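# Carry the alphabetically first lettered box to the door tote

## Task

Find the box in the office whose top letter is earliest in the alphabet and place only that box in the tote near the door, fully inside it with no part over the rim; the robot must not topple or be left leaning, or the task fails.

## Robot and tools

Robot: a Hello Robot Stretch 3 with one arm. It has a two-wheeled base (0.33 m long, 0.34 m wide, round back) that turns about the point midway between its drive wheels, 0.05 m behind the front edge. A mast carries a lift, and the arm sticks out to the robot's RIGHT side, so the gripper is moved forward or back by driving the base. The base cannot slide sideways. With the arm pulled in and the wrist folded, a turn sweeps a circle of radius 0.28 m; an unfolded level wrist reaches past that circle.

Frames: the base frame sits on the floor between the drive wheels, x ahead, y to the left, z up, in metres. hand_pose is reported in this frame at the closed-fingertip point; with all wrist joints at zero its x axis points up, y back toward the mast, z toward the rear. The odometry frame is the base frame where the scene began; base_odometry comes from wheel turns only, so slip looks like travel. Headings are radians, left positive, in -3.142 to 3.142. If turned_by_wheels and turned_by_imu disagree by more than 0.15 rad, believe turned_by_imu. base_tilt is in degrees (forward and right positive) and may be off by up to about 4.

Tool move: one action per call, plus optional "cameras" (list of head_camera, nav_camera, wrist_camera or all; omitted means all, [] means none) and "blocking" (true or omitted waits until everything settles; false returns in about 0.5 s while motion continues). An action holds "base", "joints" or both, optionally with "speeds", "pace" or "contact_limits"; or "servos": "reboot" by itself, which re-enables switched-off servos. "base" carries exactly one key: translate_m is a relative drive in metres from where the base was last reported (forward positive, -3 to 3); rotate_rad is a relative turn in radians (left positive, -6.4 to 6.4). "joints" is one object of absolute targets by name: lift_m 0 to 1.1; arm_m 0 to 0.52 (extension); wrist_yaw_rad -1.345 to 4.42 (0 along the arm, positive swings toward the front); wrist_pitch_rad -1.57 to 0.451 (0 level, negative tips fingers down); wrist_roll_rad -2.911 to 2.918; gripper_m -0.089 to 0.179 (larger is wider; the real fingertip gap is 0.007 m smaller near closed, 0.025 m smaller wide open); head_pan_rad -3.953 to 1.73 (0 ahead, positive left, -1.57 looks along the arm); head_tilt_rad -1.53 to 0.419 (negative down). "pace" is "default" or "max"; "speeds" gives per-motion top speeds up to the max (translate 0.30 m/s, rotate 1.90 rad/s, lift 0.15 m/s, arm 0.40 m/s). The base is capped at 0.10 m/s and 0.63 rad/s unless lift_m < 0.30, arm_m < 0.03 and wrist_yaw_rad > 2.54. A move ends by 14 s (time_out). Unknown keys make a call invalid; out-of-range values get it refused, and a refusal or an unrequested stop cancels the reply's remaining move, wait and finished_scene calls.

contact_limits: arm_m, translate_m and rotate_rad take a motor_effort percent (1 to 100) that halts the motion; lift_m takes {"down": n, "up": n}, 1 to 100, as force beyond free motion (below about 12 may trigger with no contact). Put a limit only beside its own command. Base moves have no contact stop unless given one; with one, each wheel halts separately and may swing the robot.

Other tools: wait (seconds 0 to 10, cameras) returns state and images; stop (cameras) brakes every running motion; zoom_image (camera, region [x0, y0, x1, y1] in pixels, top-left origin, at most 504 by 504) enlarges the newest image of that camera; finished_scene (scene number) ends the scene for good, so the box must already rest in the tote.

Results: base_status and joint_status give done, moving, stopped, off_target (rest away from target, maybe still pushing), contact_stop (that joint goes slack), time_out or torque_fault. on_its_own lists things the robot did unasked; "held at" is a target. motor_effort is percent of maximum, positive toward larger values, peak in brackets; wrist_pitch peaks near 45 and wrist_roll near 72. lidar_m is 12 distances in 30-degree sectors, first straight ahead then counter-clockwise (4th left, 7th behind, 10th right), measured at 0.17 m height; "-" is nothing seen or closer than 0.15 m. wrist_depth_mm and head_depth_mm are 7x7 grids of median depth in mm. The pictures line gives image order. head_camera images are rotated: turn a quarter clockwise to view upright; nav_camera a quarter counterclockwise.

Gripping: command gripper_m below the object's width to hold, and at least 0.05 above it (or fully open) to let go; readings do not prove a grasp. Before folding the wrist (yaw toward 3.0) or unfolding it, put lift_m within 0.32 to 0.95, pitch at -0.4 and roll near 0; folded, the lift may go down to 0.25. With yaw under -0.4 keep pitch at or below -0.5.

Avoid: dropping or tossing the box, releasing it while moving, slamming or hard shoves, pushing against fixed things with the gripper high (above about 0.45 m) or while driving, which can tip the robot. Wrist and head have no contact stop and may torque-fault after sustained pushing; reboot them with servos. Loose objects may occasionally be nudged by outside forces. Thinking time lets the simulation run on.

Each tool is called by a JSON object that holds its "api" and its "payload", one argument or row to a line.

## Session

{"api": "move", "payload": {
  "joints": {"head_tilt_rad": -0.35, "head_pan_rad": 1.4, "lift_m": 0.34},
  "cameras": ["head_camera", "nav_camera"],
  "pace": "max"
}}

{"api": "move", "payload": {
  "joints": {"head_pan_rad": 0.3, "lift_m": 0.27},
  "cameras": ["head_camera", "nav_camera"],
  "pace": "max"
}}

{"api": "move", "payload": {
  "joints": {"head_pan_rad": -0.8},
  "cameras": ["head_camera", "nav_camera"],
  "pace": "max"
}}

{"api": "move", "payload": {
  "joints": {"head_pan_rad": -1.9},
  "cameras": ["head_camera", "nav_camera"],
  "pace": "max"
}}

{"api": "move", "payload": {
  "joints": {"head_pan_rad": -3.0},
  "cameras": ["head_camera", "nav_camera"],
  "pace": "max"
}}

{"api": "move", "payload": {
  "joints": {"head_pan_rad": -3.9},
  "pace": "max"
}}

Scene clock: 1.93 s.
move: done
turned_by_wheels: +0.000
turned_by_imu: +0.000
joint_status: all done
motor_effort: left_wheel=-0.3(0.5) right_wheel=+2.1(2.6) lift_m=+23.5(24.6) arm_m=-13.5(13.5) wrist_yaw_rad=+1.0(1.3) wrist_pitch_rad=+3.1(3.4) wrist_roll_rad=+0.8(1.1) gripper_m=-0.6(1.4) head_pan_rad=-2.5(4.9) head_tilt_rad=-1.3(3.7)
pictures: head_camera (sideways), nav_camera (sideways)
Images, in order (width x height): head_camera 896x504, nav_camera 672x504.

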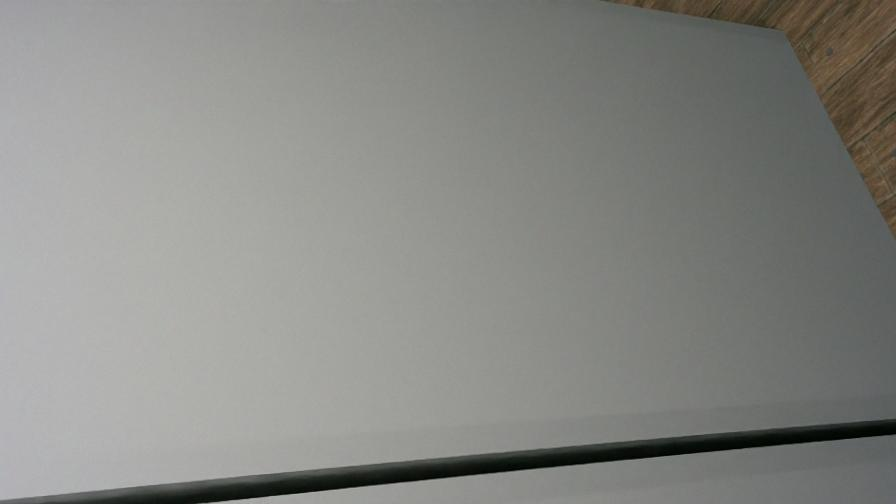

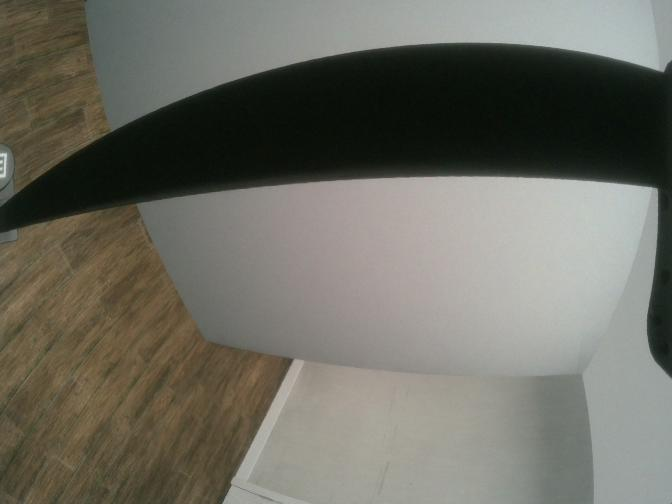

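Scene clock: 3.17 s.
move: done
turned_by_wheels: +0.000
turned_by_imu: +0.000
joint_status: all done
motor_effort: left_wheel=-0.4(0.5) right_wheel=+2.0(2.4) lift_m=+22.9(23.1) arm_m=-16.5(16.6) wrist_yaw_rad=+0.8(1.4) wrist_pitch_rad=+3.0(3.4) wrist_roll_rad=+0.9(1.0) gripper_m=-0.3(1.1) head_pan_rad=+1.1(4.3) head_tilt_rad=-1.4(2.4)
pictures: head_camera (sideways), nav_camera (sideways)

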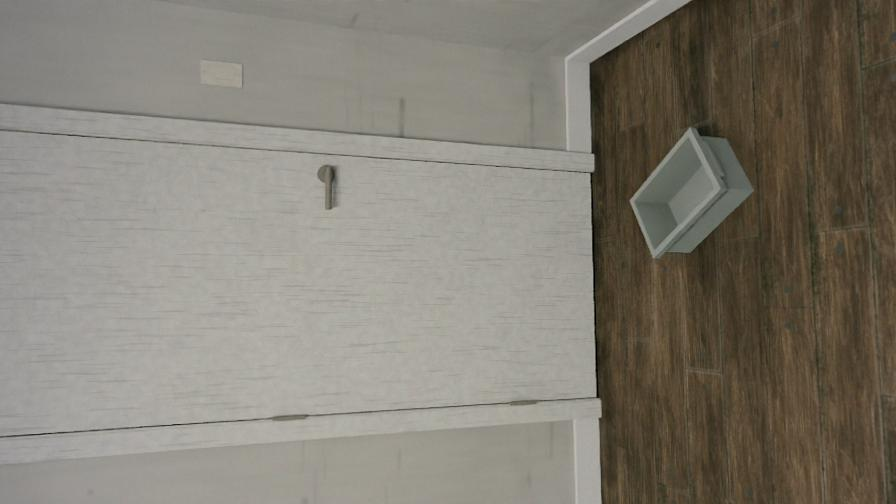

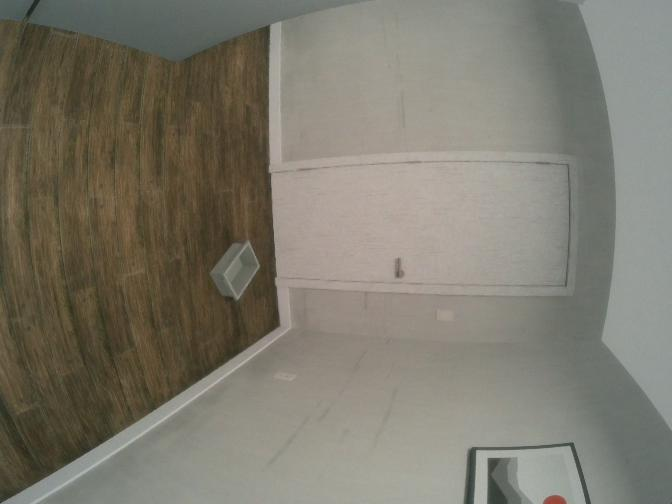

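Scene clock: 4.10 s.
move: done
turned_by_wheels: +0.000
turned_by_imu: +0.000
joint_status: all done
motor_effort: left_wheel=-0.2(0.5) right_wheel=+2.1(2.4) lift_m=+26.4(26.7) arm_m=-19.1(19.4) wrist_yaw_rad=+1.0(1.4) wrist_pitch_rad=+3.1(3.4) wrist_roll_rad=+1.0(1.0) gripper_m=-0.6(1.2) head_pan_rad=+0.2(5.3) head_tilt_rad=-1.4(2.2)
pictures: head_camera (sideways), nav_camera (sideways)

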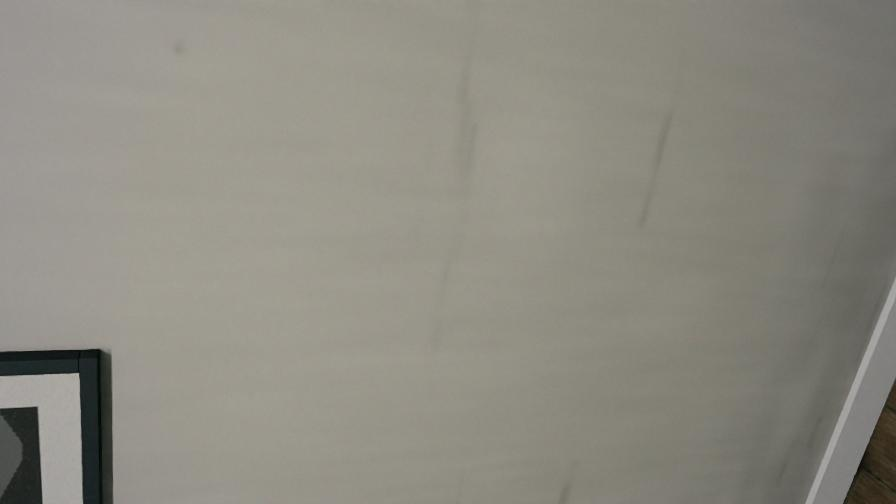

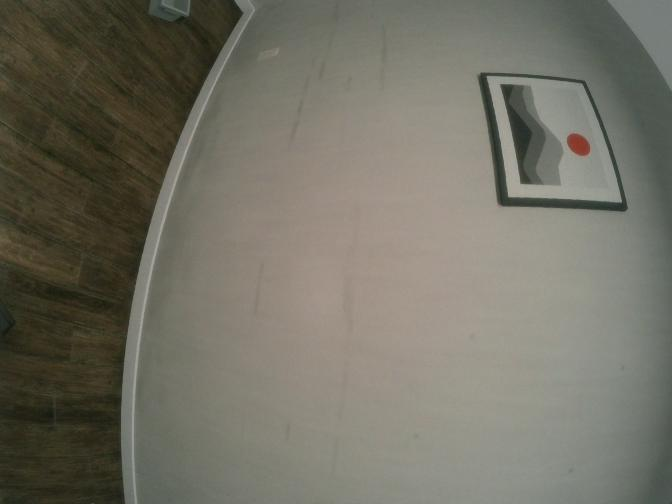

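Scene clock: 5.03 s.
move: done
turned_by_wheels: +0.000
turned_by_imu: +0.000
joint_status: all done
motor_effort: left_wheel=-0.5(0.5) right_wheel=+2.2(2.5) lift_m=+30.4(30.4) arm_m=-22.1(22.1) wrist_yaw_rad=+0.9(1.1) wrist_pitch_rad=+2.9(3.4) wrist_roll_rad=+0.8(1.0) gripper_m=+0.2(1.0) head_pan_rad=+1.6(5.4) head_tilt_rad=-1.5(3.1)
pictures: head_camera (sideways), nav_camera (sideways)

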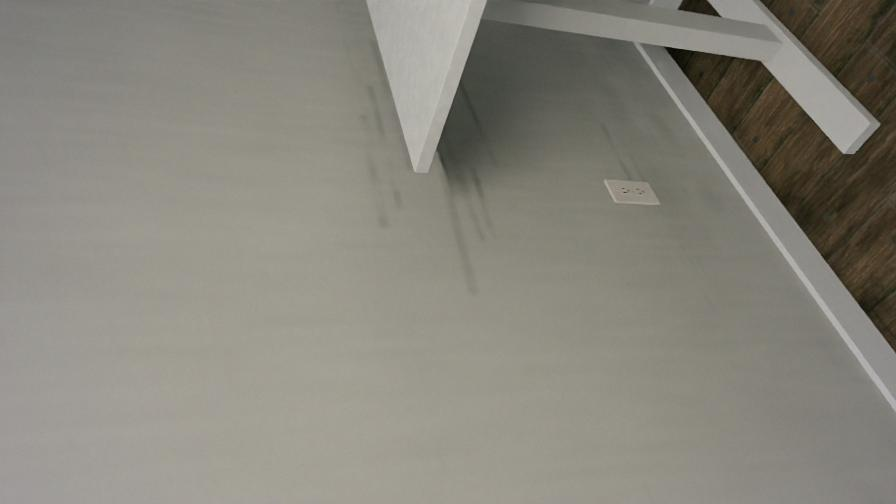

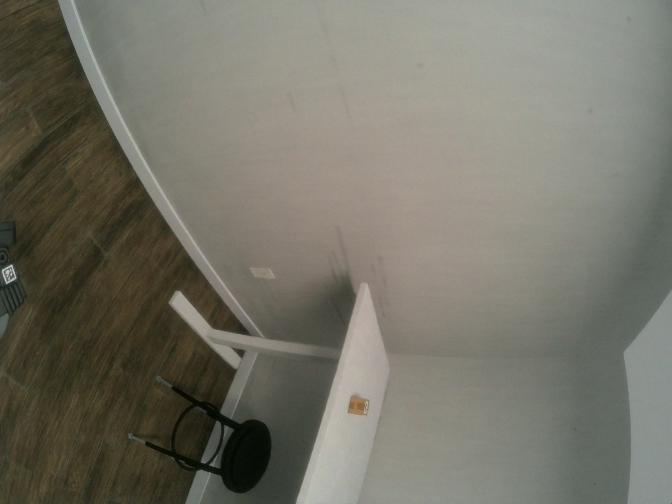

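Scene clock: 5.93 s.
move: done
turned_by_wheels: +0.000
turned_by_imu: +0.000
joint_status: all done
motor_effort: left_wheel=-0.4(0.5) right_wheel=+1.7(2.5) lift_m=+30.3(30.7) arm_m=-23.3(23.6) wrist_yaw_rad=+0.3(1.3) wrist_pitch_rad=+3.1(3.5) wrist_roll_rad=+0.8(1.0) gripper_m=+0.1(1.6) head_pan_rad=+1.4(4.7) head_tilt_rad=-1.5(2.6)
pictures: head_camera (sideways), nav_camera (sideways)

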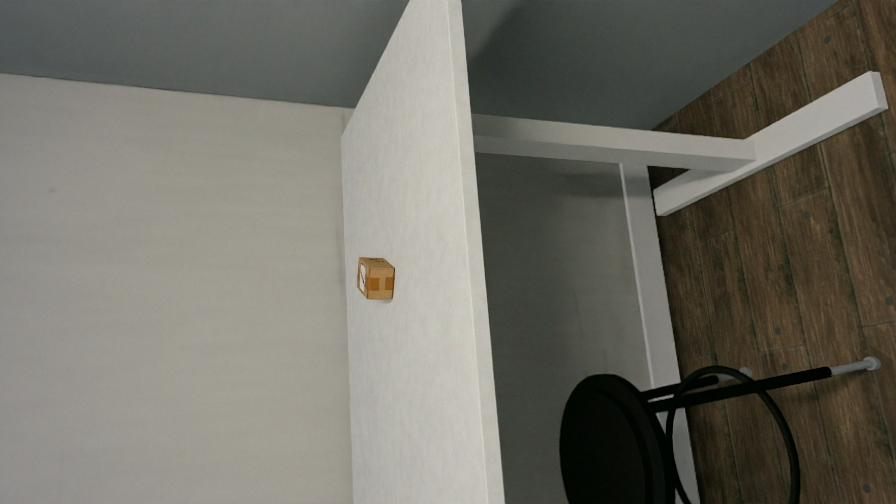

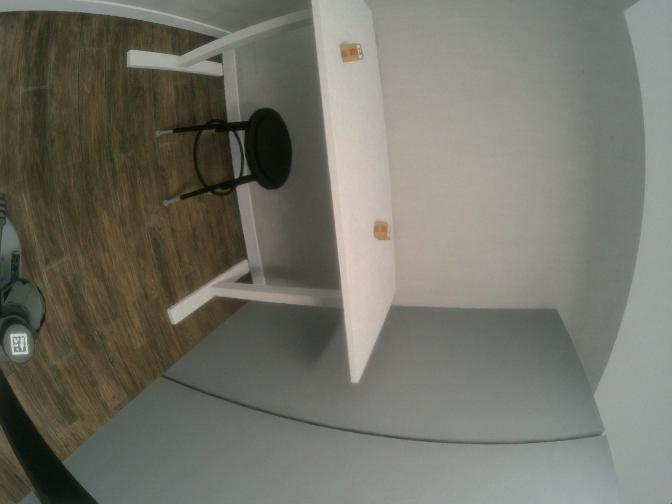

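Scene clock: 6.80 s.
move: done
base_odometry: x=+0.000 y=+0.000 heading=+0.000
turned_by_wheels: +0.000
turned_by_imu: +0.000
base_tilt: forward=+1.0 right=-0.1
lidar_m: 1.40 2.08 1.11 0.87 0.86 0.92 1.36 1.08 1.14 0.89 0.88 0.94
head_depth_mm: - - - - - - - / 729 769 814 - - - - / 751 795 841 896 959 1037 1122 / 780 826 880 938 1007 1086 1170 / 815 863 920 988 1062 1146 1254 / 851 904 960 1037 1121 1213 1324 / 890 949 1015 1096 1190 1304 1409
joint_positions: lift_m=+0.270 arm_m=+0.002 wrist_yaw_rad=+2.888 wrist_pitch_rad=-0.324 wrist_roll_rad=+0.000 gripper_m=+0.037 head_pan_rad=-3.943 head_tilt_rad=-0.350
joint_status: all done
motor_effort: left_wheel=-0.3(0.4) right_wheel=+2.0(2.6) lift_m=+30.2(30.5) arm_m=-23.5(23.6) wrist_yaw_rad=+0.3(1.1) wrist_pitch_rad=+3.2(3.3) wrist_roll_rad=+1.0(1.1) gripper_m=-0.1(1.0) head_pan_rad=+1.0(4.7) head_tilt_rad=-0.5(2.6)
hand_pose: x=+0.0376 y=+0.0810 z=+0.3042 quat_wxyz=(+0.202, +0.706, +0.026, +0.678) (m; base frame)
wrist_depth_mm: 128 153 - - - - - / 134 161 - - - - - / 142 157 - - - - - / 151 160 949 968 981 950 964 / 169 173 758 730 723 735 735 / 563 184 128 537 131 589 587 / 483 197 280 471 457 488 487
pictures: head_camera (sideways), nav_camera (sideways), wrist_camera
Images, in order (width x height): head_camera 896x504, nav_camera 672x504, wrist_camera 644x364.

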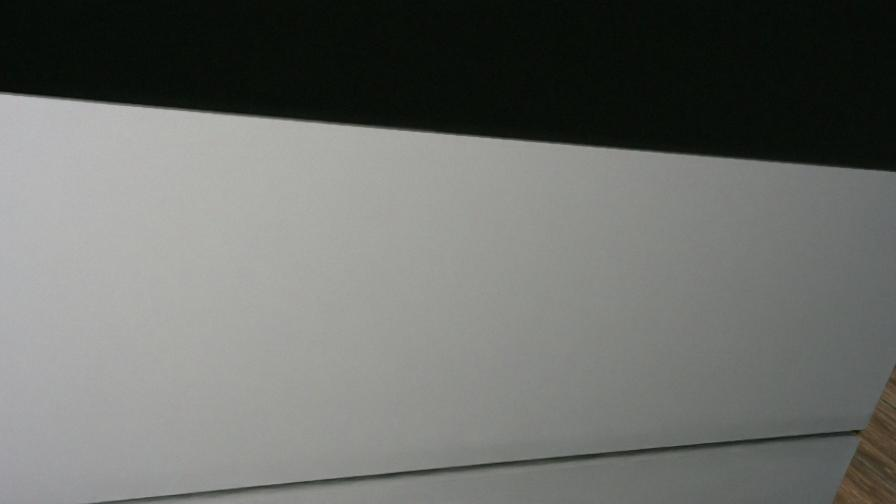

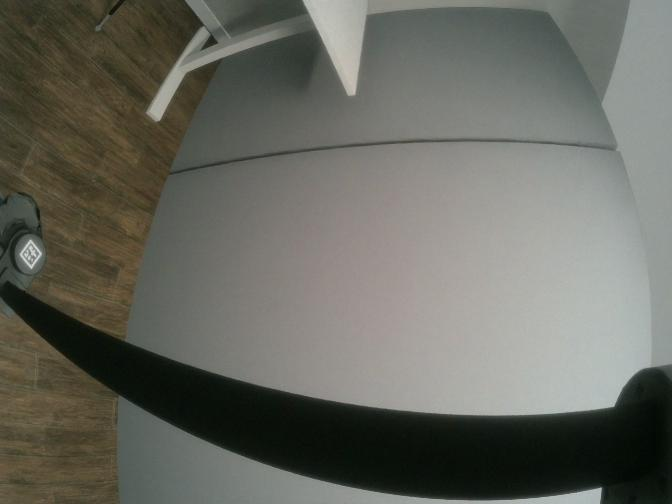

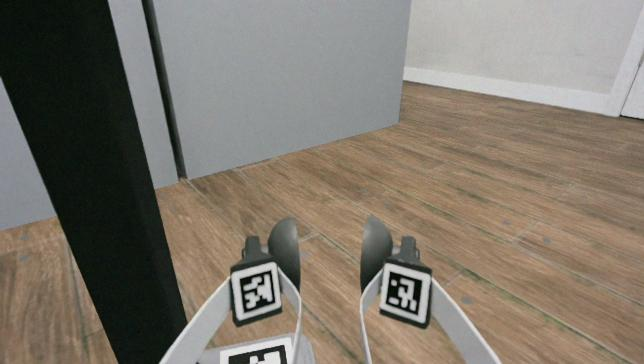

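{"api": "move", "payload": {
  "joints": {"head_pan_rad": -2.85},
  "cameras": ["head_camera"],
  "pace": "max"
}}

Scene clock: 20.97 s.
move: done
base_odometry: x=+0.000 y=+0.000 heading=+0.000
turned_by_wheels: +0.000
turned_by_imu: +0.001
base_tilt: forward=+0.8 right=-0.2
lidar_m: 1.39 2.08 1.12 0.87 0.86 0.92 1.36 1.09 1.14 0.90 0.88 0.95
head_depth_mm: 1453 1544 1606 1108 1858 1687 1500 / 1442 1535 1610 1097 1869 1863 1481 / 1438 1525 1592 1087 1872 1850 1491 / 1435 1523 1582 1079 1796 1723 1454 / 1427 1518 1583 1075 1399 1780 1482 / 1424 1509 1565 1064 1775 1708 1451 / 1420 1505 1568 1057 1826 1824 1485
joint_positions: lift_m=+0.270 arm_m=+0.002 wrist_yaw_rad=+2.888 wrist_pitch_rad=-0.324 wrist_roll_rad=+0.000 gripper_m=+0.037 head_pan_rad=-2.824 head_tilt_rad=-0.350
joint_status: all done
motor_effort: left_wheel=-0.4(0.4) right_wheel=+1.7(2.3) lift_m=+30.4(30.4) arm_m=-23.1(23.5) wrist_yaw_rad=+0.5(1.3) wrist_pitch_rad=+3.1(3.4) wrist_roll_rad=+0.9(1.0) gripper_m=-0.5(1.1) head_pan_rad=+0.1(5.0) head_tilt_rad=-0.4(2.7)
hand_pose: x=+0.0376 y=+0.0810 z=+0.3042 quat_wxyz=(+0.202, +0.706, +0.026, +0.678) (m; base frame)
wrist_depth_mm: 128 153 - - - - - / 134 160 - - - - - / 142 156 - - - - - / 151 160 961 979 975 974 978 / 169 174 765 727 724 729 735 / 557 184 128 536 131 586 584 / 483 197 279 470 456 493 487
pictures: head_camera (sideways)

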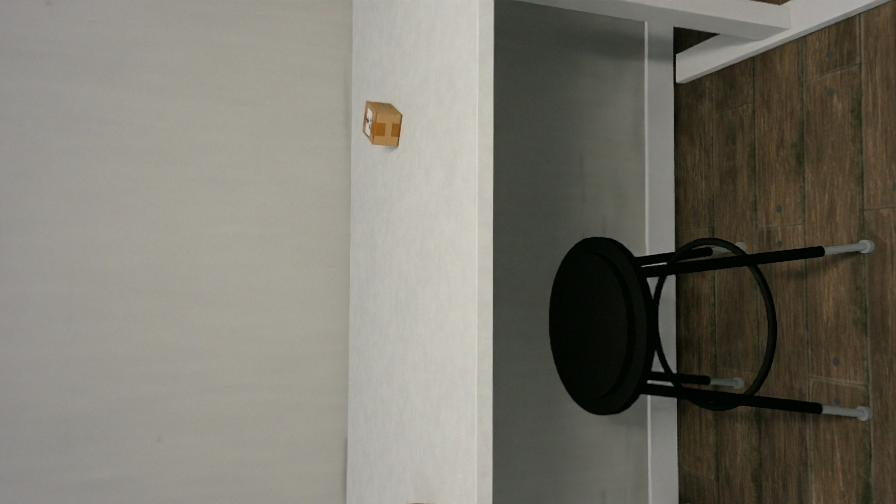

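{"api": "zoom_image", "payload": {
  "camera": "head_camera",
  "region": [352, 95, 412, 155]
}}

{"api": "move", "payload": {
  "joints": {"head_pan_rad": -2.3},
  "cameras": ["head_camera"],
  "pace": "max"
}}

Scaled by 8.400 from the camera's 896x504 image, which has a finer 1280x720 frame.

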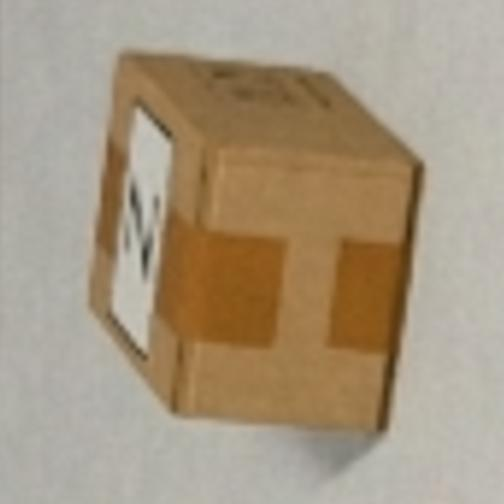

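Scene clock: 24.13 s.
move: done
base_odometry: x=+0.000 y=+0.000 heading=+0.000
turned_by_wheels: +0.000
turned_by_imu: +0.000
base_tilt: forward=+1.1 right=-0.3
lidar_m: 1.39 2.08 1.11 0.87 0.86 0.92 1.36 1.08 1.15 0.89 0.88 0.94
head_depth_mm: 1414 1493 1550 1027 1696 1685 1453 / 1496 1556 1619 1097 1856 1850 1463 / 1553 1628 1695 1084 1966 1855 1492 / 1579 1683 1737 1272 1952 1690 1493 / 1369 1440 1515 1520 1734 1753 1453 / 1189 1251 1317 1351 1452 1552 1485 / 1054 1099 1155 1206 1269 1346 1378
joint_positions: lift_m=+0.270 arm_m=+0.002 wrist_yaw_rad=+2.888 wrist_pitch_rad=-0.324 wrist_roll_rad=+0.000 gripper_m=+0.037 head_pan_rad=-2.292 head_tilt_rad=-0.350
joint_status: all done
motor_effort: left_wheel=-0.2(0.4) right_wheel=+2.0(2.5) lift_m=+30.1(30.2) arm_m=-22.8(23.3) wrist_yaw_rad=+1.1(1.2) wrist_pitch_rad=+2.9(3.4) wrist_roll_rad=+0.8(1.1) gripper_m=+0.3(1.0) head_pan_rad=+2.7(4.4) head_tilt_rad=-1.1(2.1)
hand_pose: x=+0.0376 y=+0.0810 z=+0.3042 quat_wxyz=(+0.202, +0.706, +0.026, +0.678) (m; base frame)
wrist_depth_mm: 128 153 - - - - - / 134 161 - - - - - / 142 157 - - - - - / 151 160 963 969 969 969 976 / 169 173 753 735 721 727 734 / 561 184 128 535 131 579 587 / 488 197 280 471 458 488 484
pictures: head_camera (sideways)

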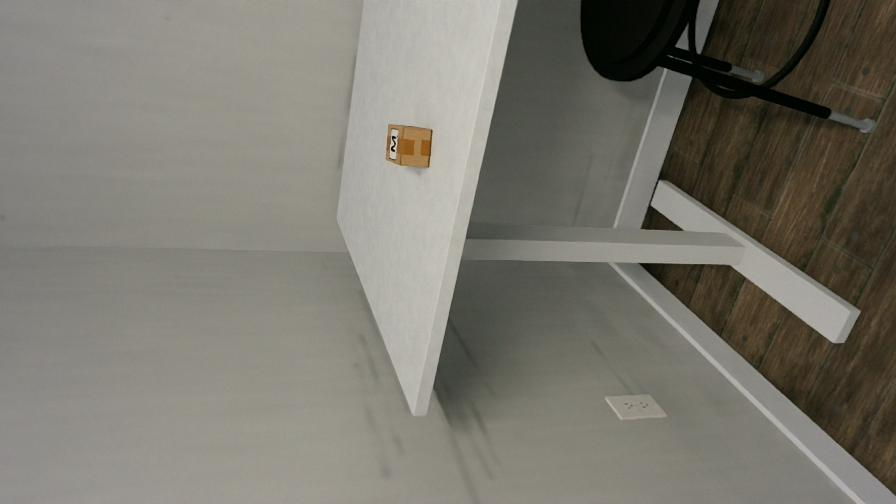

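{"api": "zoom_image", "payload": {
  "camera": "head_camera",
  "region": [380, 115, 440, 175]
}}

{"api": "move", "payload": {
  "joints": {"head_pan_rad": -2.824},
  "cameras": ["head_camera"],
  "pace": "max"
}}

{"api": "zoom_image", "payload": {
  "camera": "head_camera",
  "region": [358, 104, 382, 140]
}}

Scaled by 8.400 from the camera's 896x504 image, which has a finer 1280x720 frame.

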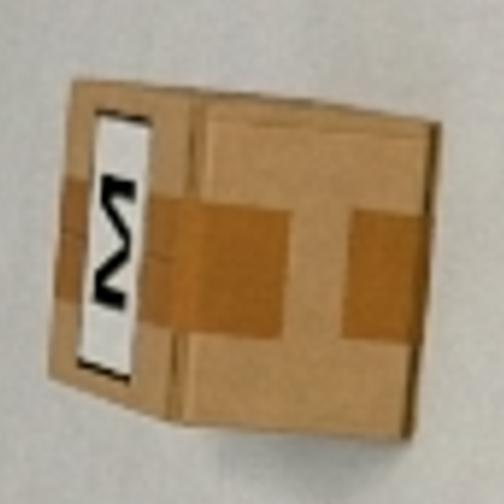

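Scene clock: 29.23 s.
move: done
base_odometry: x=+0.000 y=+0.000 heading=+0.000
turned_by_wheels: +0.000
turned_by_imu: +0.001
base_tilt: forward=+1.0 right=+0.0
lidar_m: 1.39 2.07 1.12 0.87 0.86 0.92 1.36 1.08 1.14 0.89 0.88 0.95
head_depth_mm: 1455 1536 1611 1098 1856 1644 1492 / 1449 1549 1613 1095 1892 1843 1501 / 1440 1529 1583 1087 1884 1864 1490 / 1451 1523 1573 1080 1818 1724 1483 / 1425 1527 1589 1078 1400 1796 1487 / 1432 1503 1568 1066 1775 1725 1442 / 1413 1489 1552 1055 1812 1832 1473
joint_positions: lift_m=+0.270 arm_m=+0.002 wrist_yaw_rad=+2.888 wrist_pitch_rad=-0.324 wrist_roll_rad=+0.000 gripper_m=+0.037 head_pan_rad=-2.837 head_tilt_rad=-0.350
joint_status: all done
motor_effort: left_wheel=-0.1(0.4) right_wheel=+2.2(2.5) lift_m=+29.7(30.2) arm_m=-22.5(23.4) wrist_yaw_rad=+0.8(1.1) wrist_pitch_rad=+2.9(3.3) wrist_roll_rad=+0.8(1.1) gripper_m=+1.0(1.3) head_pan_rad=-1.7(6.0) head_tilt_rad=-1.8(2.3)
hand_pose: x=+0.0376 y=+0.0810 z=+0.3042 quat_wxyz=(+0.202, +0.706, +0.026, +0.678) (m; base frame)
wrist_depth_mm: 129 153 - - - - - / 135 161 - - - - - / 142 156 - - - - - / 151 160 968 958 963 975 971 / 169 174 758 723 731 742 729 / 557 185 128 539 131 588 585 / 479 196 280 471 456 487 485
pictures: head_camera (sideways)

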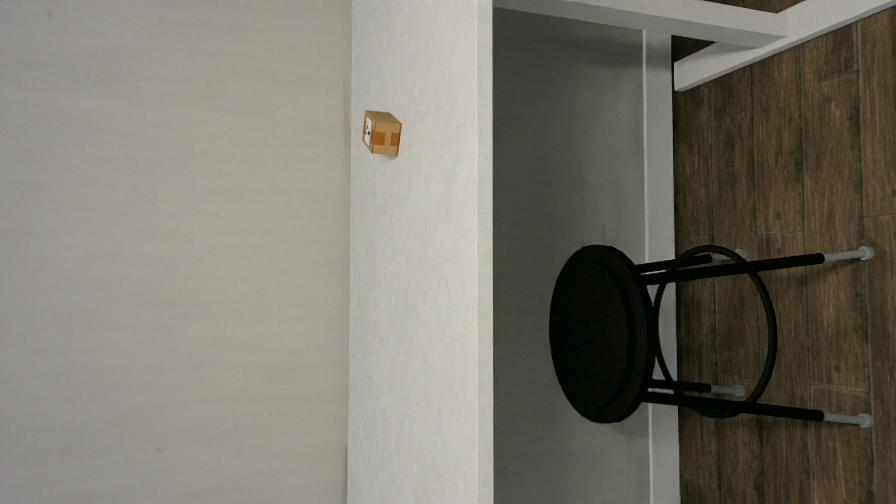

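Scaled by 14.000 from the camera's 896x504 image, which has a finer 1280x720 frame.

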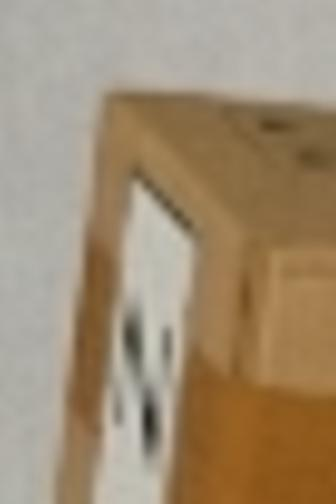

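{"api": "move", "payload": {
  "base": {"rotate_rad": 0.66},
  "pace": "max",
  "cameras": []
}}

{"api": "move", "payload": {
  "base": {"translate_m": 1.7},
  "joints": {"head_pan_rad": 1.3, "head_tilt_rad": -0.3},
  "pace": "max",
  "cameras": ["nav_camera"]
}}

{"api": "move", "payload": {
  "base": {"rotate_rad": 1.316},
  "joints": {"head_pan_rad": 0.0},
  "pace": "max",
  "cameras": ["nav_camera", "head_camera"]
}}

Scene clock: 42.63 s.
move: done
turned_by_wheels: +0.660
turned_by_imu: +0.657
base_status: done
motor_effort: left_wheel=-9.7(16.5) right_wheel=+9.5(15.8) lift_m=+29.7(29.9) arm_m=-23.3(23.7) wrist_yaw_rad=+1.1(1.3) wrist_pitch_rad=+2.9(3.7) wrist_roll_rad=+1.0(1.1) gripper_m=-0.6(1.6) head_pan_rad=+3.1(3.7) head_tilt_rad=-0.8(1.9)
pictures: none

Scene clock: 49.70 s.
move: done
turned_by_wheels: +0.000
turned_by_imu: -0.001
base_status: done
joint_status: all done
motor_effort: left_wheel=+4.9(13.2) right_wheel=+1.5(15.7) lift_m=+29.0(29.9) arm_m=-18.8(23.3) wrist_yaw_rad=+0.6(1.5) wrist_pitch_rad=+2.9(3.6) wrist_roll_rad=+0.8(1.1) gripper_m=-0.6(1.4) head_pan_rad=-3.1(5.5) head_tilt_rad=+4.3(7.1)
pictures: nav_camera (sideways)

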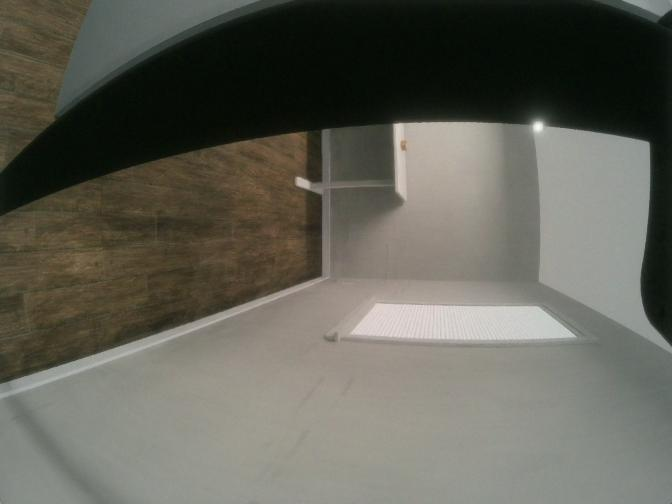

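Scene clock: 51.63 s.
move: done
base_odometry: x=+1.343 y=+1.042 heading=+1.975
turned_by_wheels: +1.316
turned_by_imu: +1.310
base_tilt: forward=+1.0 right=-0.1
lidar_m: 1.50 0.77 0.70 1.59 1.87 1.33 1.26 0.64 0.45 0.42 0.46 0.61
head_depth_mm: 1431 1414 1353 1393 1364 1344 1337 / 2198 2070 2084 2016 2011 1835 1558 / 3002 3157 3325 3462 2687 1967 1568 / 2991 3154 3327 3511 2621 1950 1551 / 3013 3159 3324 3553 2615 1946 1541 / 3015 3203 3266 3483 2639 1948 1539 / 3042 3186 3277 3489 2589 1948 1553
base_status: done
joint_positions: lift_m=+0.270 arm_m=+0.002 wrist_yaw_rad=+2.888 wrist_pitch_rad=-0.324 wrist_roll_rad=+0.000 gripper_m=+0.037 head_pan_rad=-0.016 head_tilt_rad=-0.299
joint_status: all done
measured_speeds: translate_m=+0.000 rotate_rad=+0.000 lift_m=+0.000 arm_m=+0.000 wrist_yaw_rad=+0.000 wrist_pitch_rad=+0.000 wrist_roll_rad=+0.000 head_pan_rad=+0.024 head_tilt_rad=+0.000
motor_effort: left_wheel=-8.0(16.7) right_wheel=+8.0(16.8) lift_m=+28.9(29.5) arm_m=-23.0(23.6) wrist_yaw_rad=+0.9(1.2) wrist_pitch_rad=+3.1(3.5) wrist_roll_rad=+0.8(1.1) gripper_m=-0.4(1.2) head_pan_rad=+2.6(5.1) head_tilt_rad=+2.7(4.1)
hand_pose: x=+0.0376 y=+0.0810 z=+0.3042 quat_wxyz=(+0.202, +0.706, +0.026, +0.678) (m; base frame)
wrist_depth_mm: 128 - - - - - - / 135 - - - - - - / 142 - - - - - - / 151 169 970 948 897 - 906 / 169 173 762 730 733 729 730 / 561 185 128 538 131 581 587 / 483 197 278 474 453 489 486
pictures: head_camera (sideways), nav_camera (sideways)

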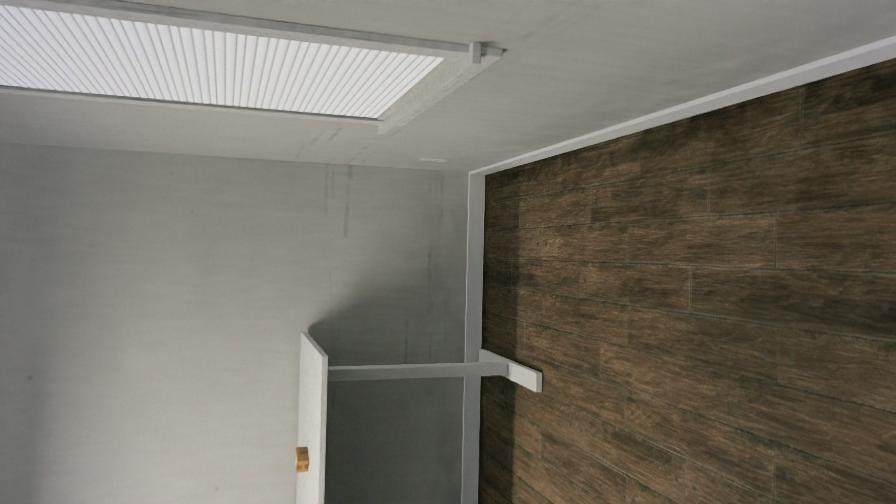

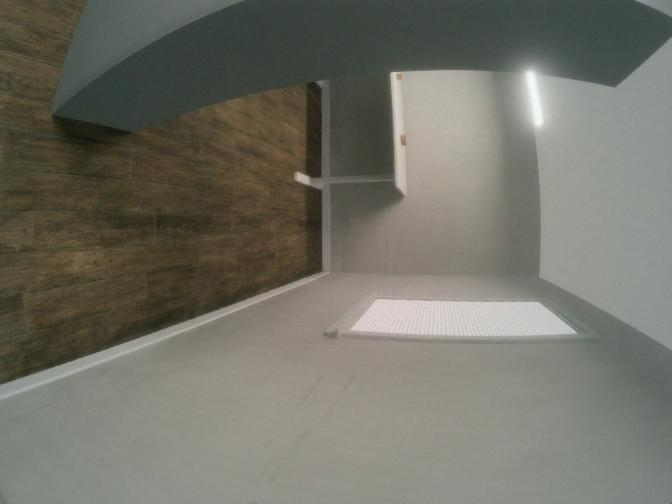

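{"api": "move", "payload": {
  "base": {"translate_m": 1.93},
  "pace": "max",
  "cameras": []
}}

{"api": "move", "payload": {
  "base": {"rotate_rad": 1.571},
  "joints": {"head_pan_rad": -0.7, "head_tilt_rad": -0.3},
  "pace": "max",
  "cameras": ["head_camera"]
}}

{"api": "move", "payload": {
  "base": {"translate_m": 0.55},
  "joints": {"head_pan_rad": -1.2},
  "pace": "max",
  "cameras": ["head_camera", "nav_camera"]
}}

Scene clock: 69.83 s.
move: done
turned_by_wheels: +0.000
turned_by_imu: -0.001
base_status: done
motor_effort: left_wheel=+6.8(12.6) right_wheel=+1.4(19.4) lift_m=+28.5(29.2) arm_m=-15.1(21.1) wrist_yaw_rad=+0.6(1.3) wrist_pitch_rad=+3.1(3.5) wrist_roll_rad=+0.9(1.1) gripper_m=+0.4(1.3) head_pan_rad=+3.8(4.5) head_tilt_rad=+1.5(3.1)
pictures: none

Scene clock: 71.93 s.
move: done
turned_by_wheels: +1.571
turned_by_imu: +1.565
base_status: done
joint_status: all done
motor_effort: left_wheel=-9.3(16.7) right_wheel=+8.8(17.3) lift_m=+28.7(28.8) arm_m=-23.1(23.6) wrist_yaw_rad=+0.5(1.2) wrist_pitch_rad=+2.9(3.6) wrist_roll_rad=+0.8(1.1) gripper_m=-0.3(1.2) head_pan_rad=+3.2(4.4) head_tilt_rad=-0.5(2.4)
pictures: head_camera (sideways)

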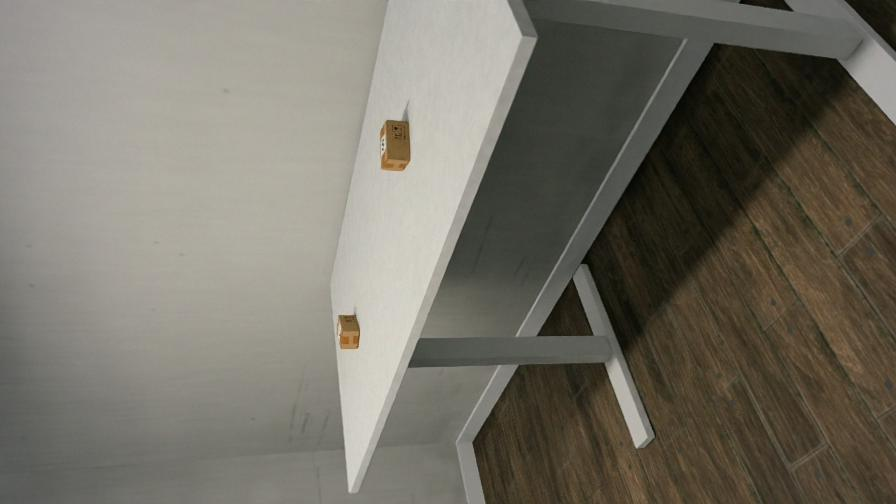

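Scene clock: 75.07 s.
move: done
base_odometry: x=+0.078 y=+2.600 heading=-2.737
turned_by_wheels: +0.000
turned_by_imu: +0.000
base_tilt: forward=+0.9 right=-0.3
lidar_m: 2.46 2.14 1.39 1.02 1.38 0.96 0.91 0.93 1.22 1.10 1.59 1.70
head_depth_mm: 1299 1354 1426 1192 842 1632 1534 / 1344 1406 1474 1185 890 1744 1474 / 1394 1461 1530 1174 1677 1788 1564 / 1436 1503 1587 1129 1779 1864 1555 / 1478 1574 1645 1153 1856 1906 1559 / 1542 1632 1717 1147 1953 1950 1555 / 1610 1694 1776 1137 2034 1931 1550
base_status: done
joint_positions: lift_m=+0.270 arm_m=+0.002 wrist_yaw_rad=+2.888 wrist_pitch_rad=-0.324 wrist_roll_rad=+0.000 gripper_m=+0.037 head_pan_rad=-1.203 head_tilt_rad=-0.299
joint_status: all done
motor_effort: left_wheel=+0.7(15.0) right_wheel=+5.6(15.1) lift_m=+28.3(28.8) arm_m=-20.4(23.2) wrist_yaw_rad=+0.7(1.2) wrist_pitch_rad=+3.2(3.4) wrist_roll_rad=+0.8(1.1) gripper_m=+0.3(1.2) head_pan_rad=+3.7(5.0) head_tilt_rad=+0.5(1.4)
hand_pose: x=+0.0376 y=+0.0810 z=+0.3042 quat_wxyz=(+0.202, +0.706, +0.026, +0.678) (m; base frame)
wrist_depth_mm: 128 - - - - - - / 135 - - - - - - / 142 - - - - - - / 151 170 966 968 962 985 980 / 169 173 773 727 724 734 737 / 553 184 128 536 131 586 583 / 482 197 279 469 458 491 485
pictures: head_camera (sideways), nav_camera (sideways)

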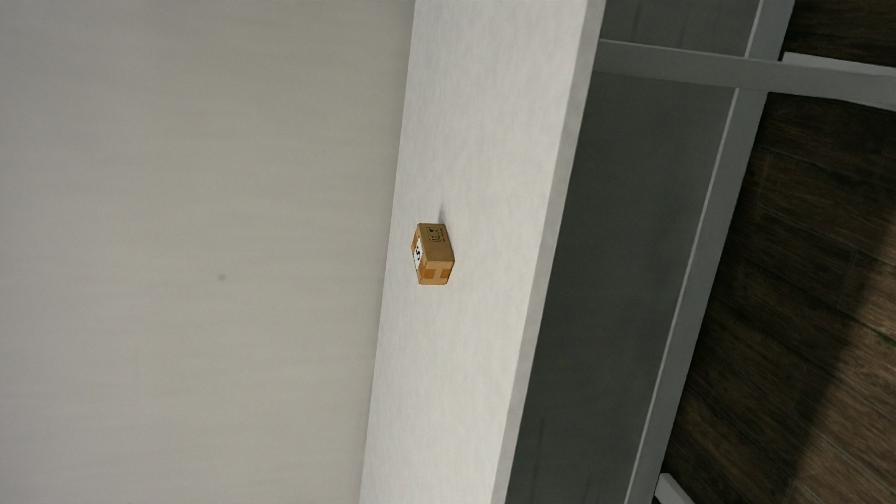

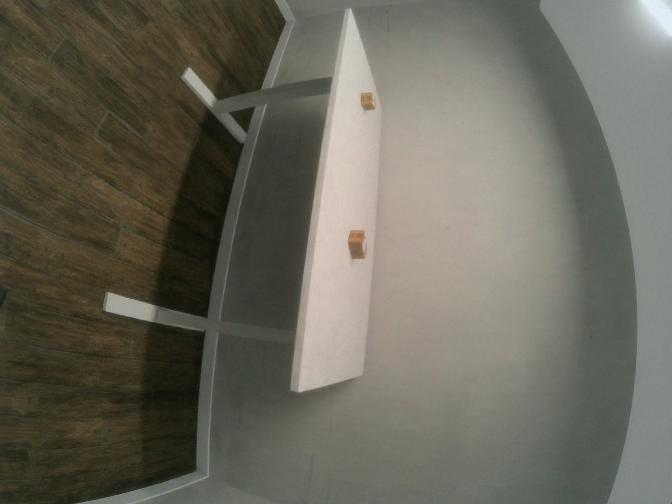

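{"api": "zoom_image", "payload": {
  "camera": "head_camera",
  "region": [405, 215, 465, 290]
}}

{"api": "move", "payload": {
  "base": {"translate_m": 0.5},
  "joints": {"head_pan_rad": -0.95},
  "pace": "max",
  "cameras": ["head_camera", "nav_camera"]
}}

Scaled by 6.720 from the camera's 896x504 image, which has a finer 1280x720 frame.

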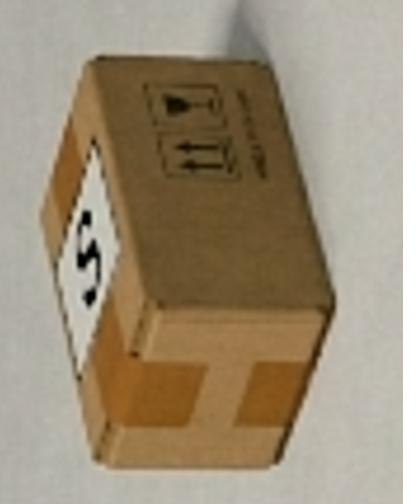

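Scene clock: 79.70 s.
move: done
base_odometry: x=-0.381 y=+2.403 heading=-2.737
turned_by_wheels: +0.000
turned_by_imu: +0.000
base_tilt: forward=+0.9 right=+0.0
lidar_m: 1.98 1.74 1.14 1.37 1.54 1.49 1.41 1.44 1.15 1.53 1.35 2.04
head_depth_mm: 1356 1406 1460 1192 845 1679 1568 / 1442 1498 1564 1178 1672 1786 1564 / 1529 1586 1671 1165 1833 1893 1551 / 1638 1686 1806 1166 1461 1594 1552 / 1744 1830 1926 1247 2169 1952 1514 / 1874 1973 2122 2166 2355 1948 1545 / 2031 2121 2292 2441 2512 1941 1551
base_status: done
joint_positions: lift_m=+0.270 arm_m=+0.002 wrist_yaw_rad=+2.888 wrist_pitch_rad=-0.324 wrist_roll_rad=+0.000 gripper_m=+0.037 head_pan_rad=-0.945 head_tilt_rad=-0.300
joint_status: all done
motor_effort: left_wheel=+6.3(14.8) right_wheel=+1.7(13.9) lift_m=+28.0(28.5) arm_m=-16.8(19.2) wrist_yaw_rad=+1.1(1.3) wrist_pitch_rad=+3.0(3.6) wrist_roll_rad=+0.8(1.2) gripper_m=+0.8(1.2) head_pan_rad=-3.0(4.5) head_tilt_rad=-0.9(2.3)
hand_pose: x=+0.0376 y=+0.0810 z=+0.3042 quat_wxyz=(+0.202, +0.706, +0.026, +0.678) (m; base frame)
wrist_depth_mm: 128 - - - - - - / 135 - - - - - - / 142 - - - - - - / 152 169 955 973 971 977 985 / 169 174 763 731 732 731 724 / 559 185 128 540 131 585 582 / 483 197 279 475 454 491 488
pictures: head_camera (sideways), nav_camera (sideways)

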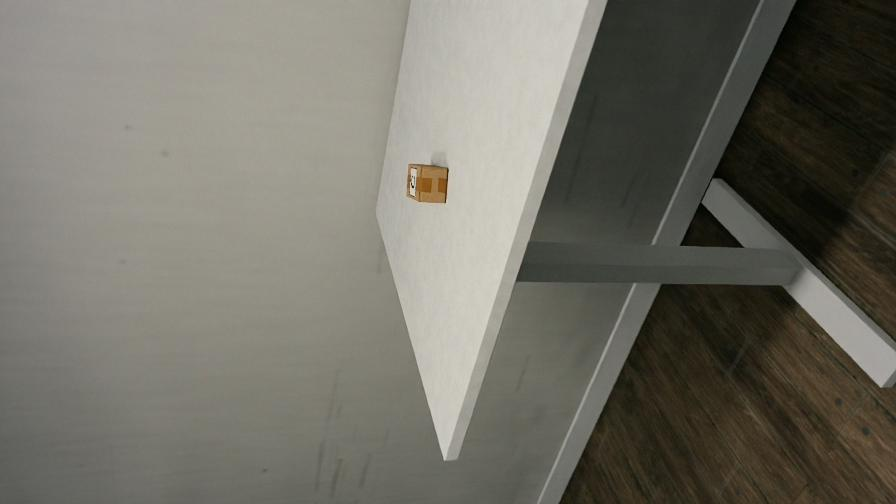

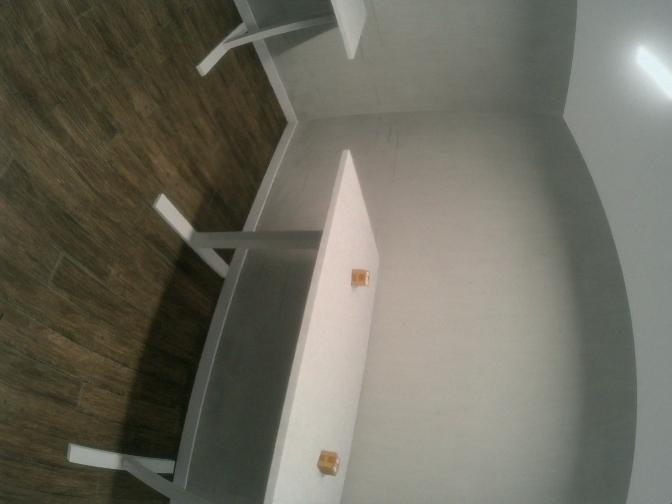

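{"api": "zoom_image", "payload": {
  "camera": "head_camera",
  "region": [395, 155, 455, 210]
}}

{"api": "move", "payload": {
  "base": {"translate_m": 0.35},
  "joints": {"head_pan_rad": -0.1},
  "pace": "max",
  "cameras": ["head_camera", "nav_camera"]
}}

Scaled by 8.400 from the camera's 896x504 image, which has a finer 1280x720 frame.

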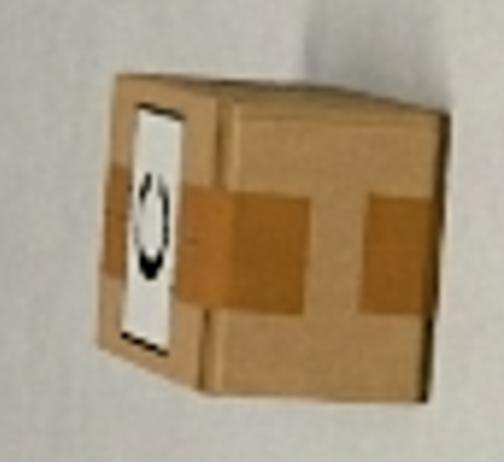

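Scene clock: 84.57 s.
move: done
base_odometry: x=-0.703 y=+2.265 heading=-2.737
turned_by_wheels: +0.000
turned_by_imu: +0.000
base_tilt: forward=+1.0 right=-0.1
lidar_m: 1.64 1.71 1.49 1.08 1.31 1.85 1.76 1.80 1.30 1.51 1.15 2.01
head_depth_mm: 1786 1887 1978 2055 2252 1966 1573 / 1769 1857 1963 1594 2200 1892 1572 / 1740 1844 1962 1570 2186 1895 1564 / 1750 1833 1932 1557 2170 1957 1557 / 1731 1813 1904 1545 2140 1972 1553 / 1713 1801 1879 1524 2115 1966 1546 / 1690 1784 1874 1519 2106 1946 1543
base_status: done
joint_positions: lift_m=+0.270 arm_m=+0.002 wrist_yaw_rad=+2.888 wrist_pitch_rad=-0.324 wrist_roll_rad=+0.000 gripper_m=+0.037 head_pan_rad=-0.093 head_tilt_rad=-0.301
joint_status: all done
motor_effort: left_wheel=+5.6(13.9) right_wheel=+1.0(15.1) lift_m=+28.0(28.4) arm_m=-12.6(15.1) wrist_yaw_rad=+1.2(1.2) wrist_pitch_rad=+2.8(3.4) wrist_roll_rad=+0.6(1.2) gripper_m=-0.2(1.2) head_pan_rad=-2.5(5.5) head_tilt_rad=-1.6(1.9)
hand_pose: x=+0.0376 y=+0.0810 z=+0.3042 quat_wxyz=(+0.202, +0.706, +0.026, +0.678) (m; base frame)
wrist_depth_mm: 129 - - - - - - / 134 - - - - - - / 142 - - - - - - / 151 170 966 977 971 970 984 / 169 173 759 738 729 728 728 / 561 185 128 536 131 584 586 / 484 197 279 472 458 485 489
pictures: head_camera (sideways), nav_camera (sideways)

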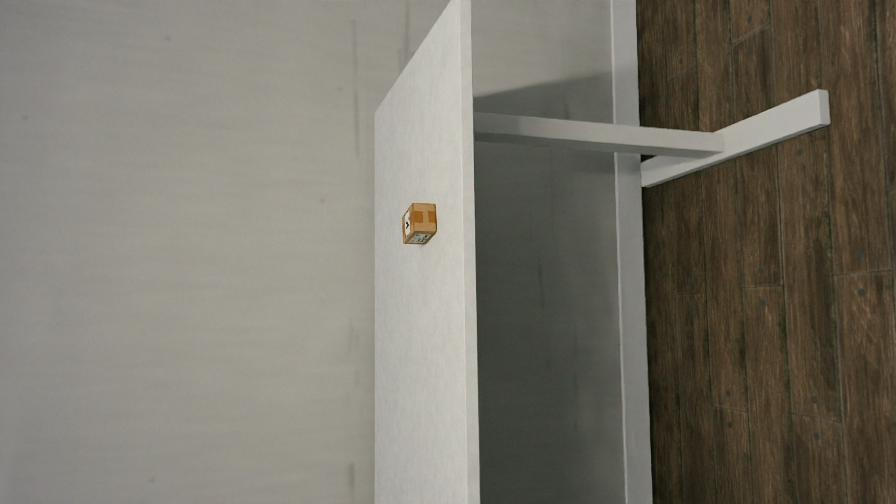

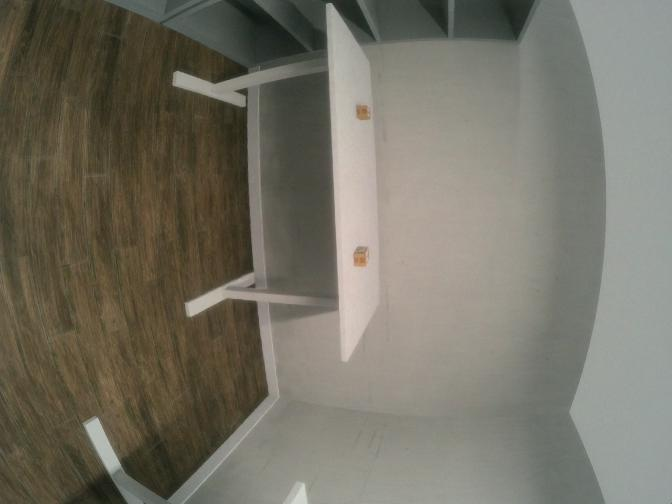

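{"api": "zoom_image", "payload": {
  "camera": "head_camera",
  "region": [395, 195, 445, 250]
}}

{"api": "move", "payload": {
  "base": {"translate_m": 0.3},
  "joints": {"head_pan_rad": 0.5},
  "pace": "max",
  "cameras": ["head_camera", "nav_camera"]
}}

Scaled by 9.164 from the camera's 896x504 image, which has a finer 1280x720 frame.

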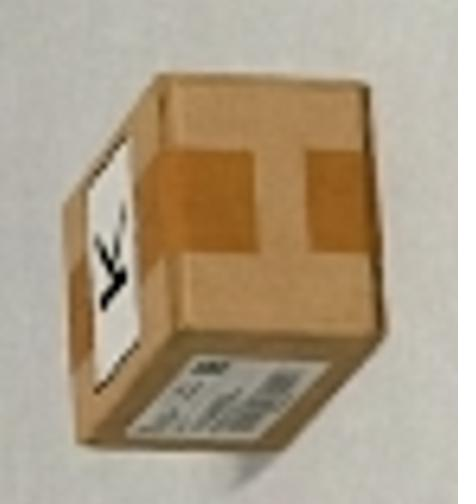

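Scene clock: 91.97 s.
move: done
base_odometry: x=-0.979 y=+2.147 heading=-2.737
turned_by_wheels: +0.000
turned_by_imu: +0.000
base_tilt: forward=+0.9 right=-0.1
lidar_m: 1.36 1.46 1.32 1.10 1.58 1.52 2.05 2.10 1.47 1.05 1.52 1.34
head_depth_mm: 1465 1530 1598 1343 1743 1836 1579 / 1538 1607 1675 1324 1851 1917 1569 / 1596 1675 1771 1295 1992 1966 1572 / 1683 1768 1877 1315 2048 1884 1557 / 1742 1813 1935 1301 2125 1816 1548 / 1820 1904 1992 1966 2256 1881 1545 / 1840 1879 1923 1994 1739 1824 1544
base_status: done
joint_positions: lift_m=+0.270 arm_m=+0.002 wrist_yaw_rad=+2.888 wrist_pitch_rad=-0.324 wrist_roll_rad=+0.000 gripper_m=+0.037 head_pan_rad=+0.508 head_tilt_rad=-0.301
joint_status: all done
motor_effort: left_wheel=+4.6(13.8) right_wheel=-0.7(16.1) lift_m=+27.7(28.0) arm_m=-8.4(10.3) wrist_yaw_rad=+1.1(1.2) wrist_pitch_rad=+3.0(3.5) wrist_roll_rad=+1.0(1.2) gripper_m=-0.4(1.1) head_pan_rad=-2.3(4.7) head_tilt_rad=+0.4(2.3)
hand_pose: x=+0.0376 y=+0.0810 z=+0.3042 quat_wxyz=(+0.202, +0.706, +0.026, +0.678) (m; base frame)
wrist_depth_mm: 128 983 - - - - - / 134 - - - - - - / 142 - - - - - - / 151 169 976 977 972 976 978 / 169 173 762 727 733 728 729 / 557 185 128 544 131 584 590 / 484 197 279 475 457 491 487
pictures: head_camera (sideways), nav_camera (sideways)

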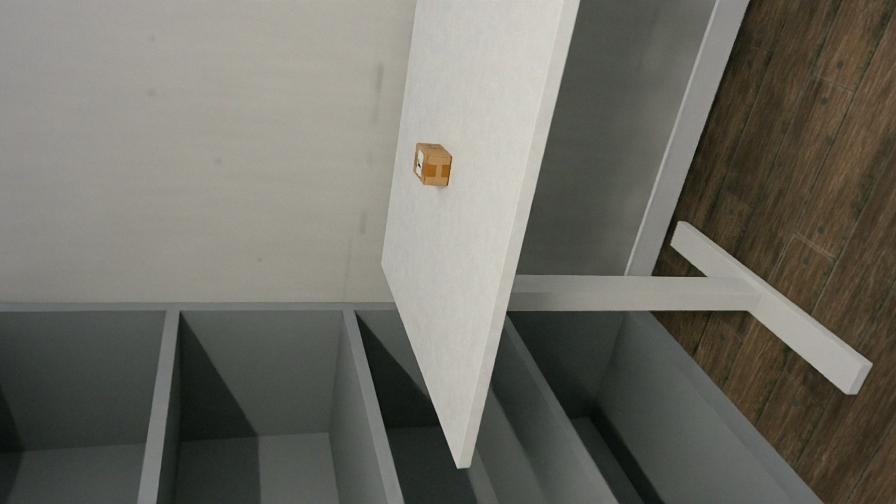

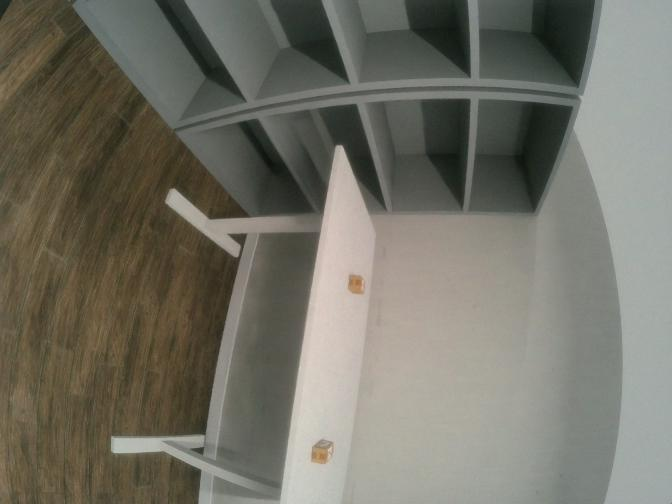

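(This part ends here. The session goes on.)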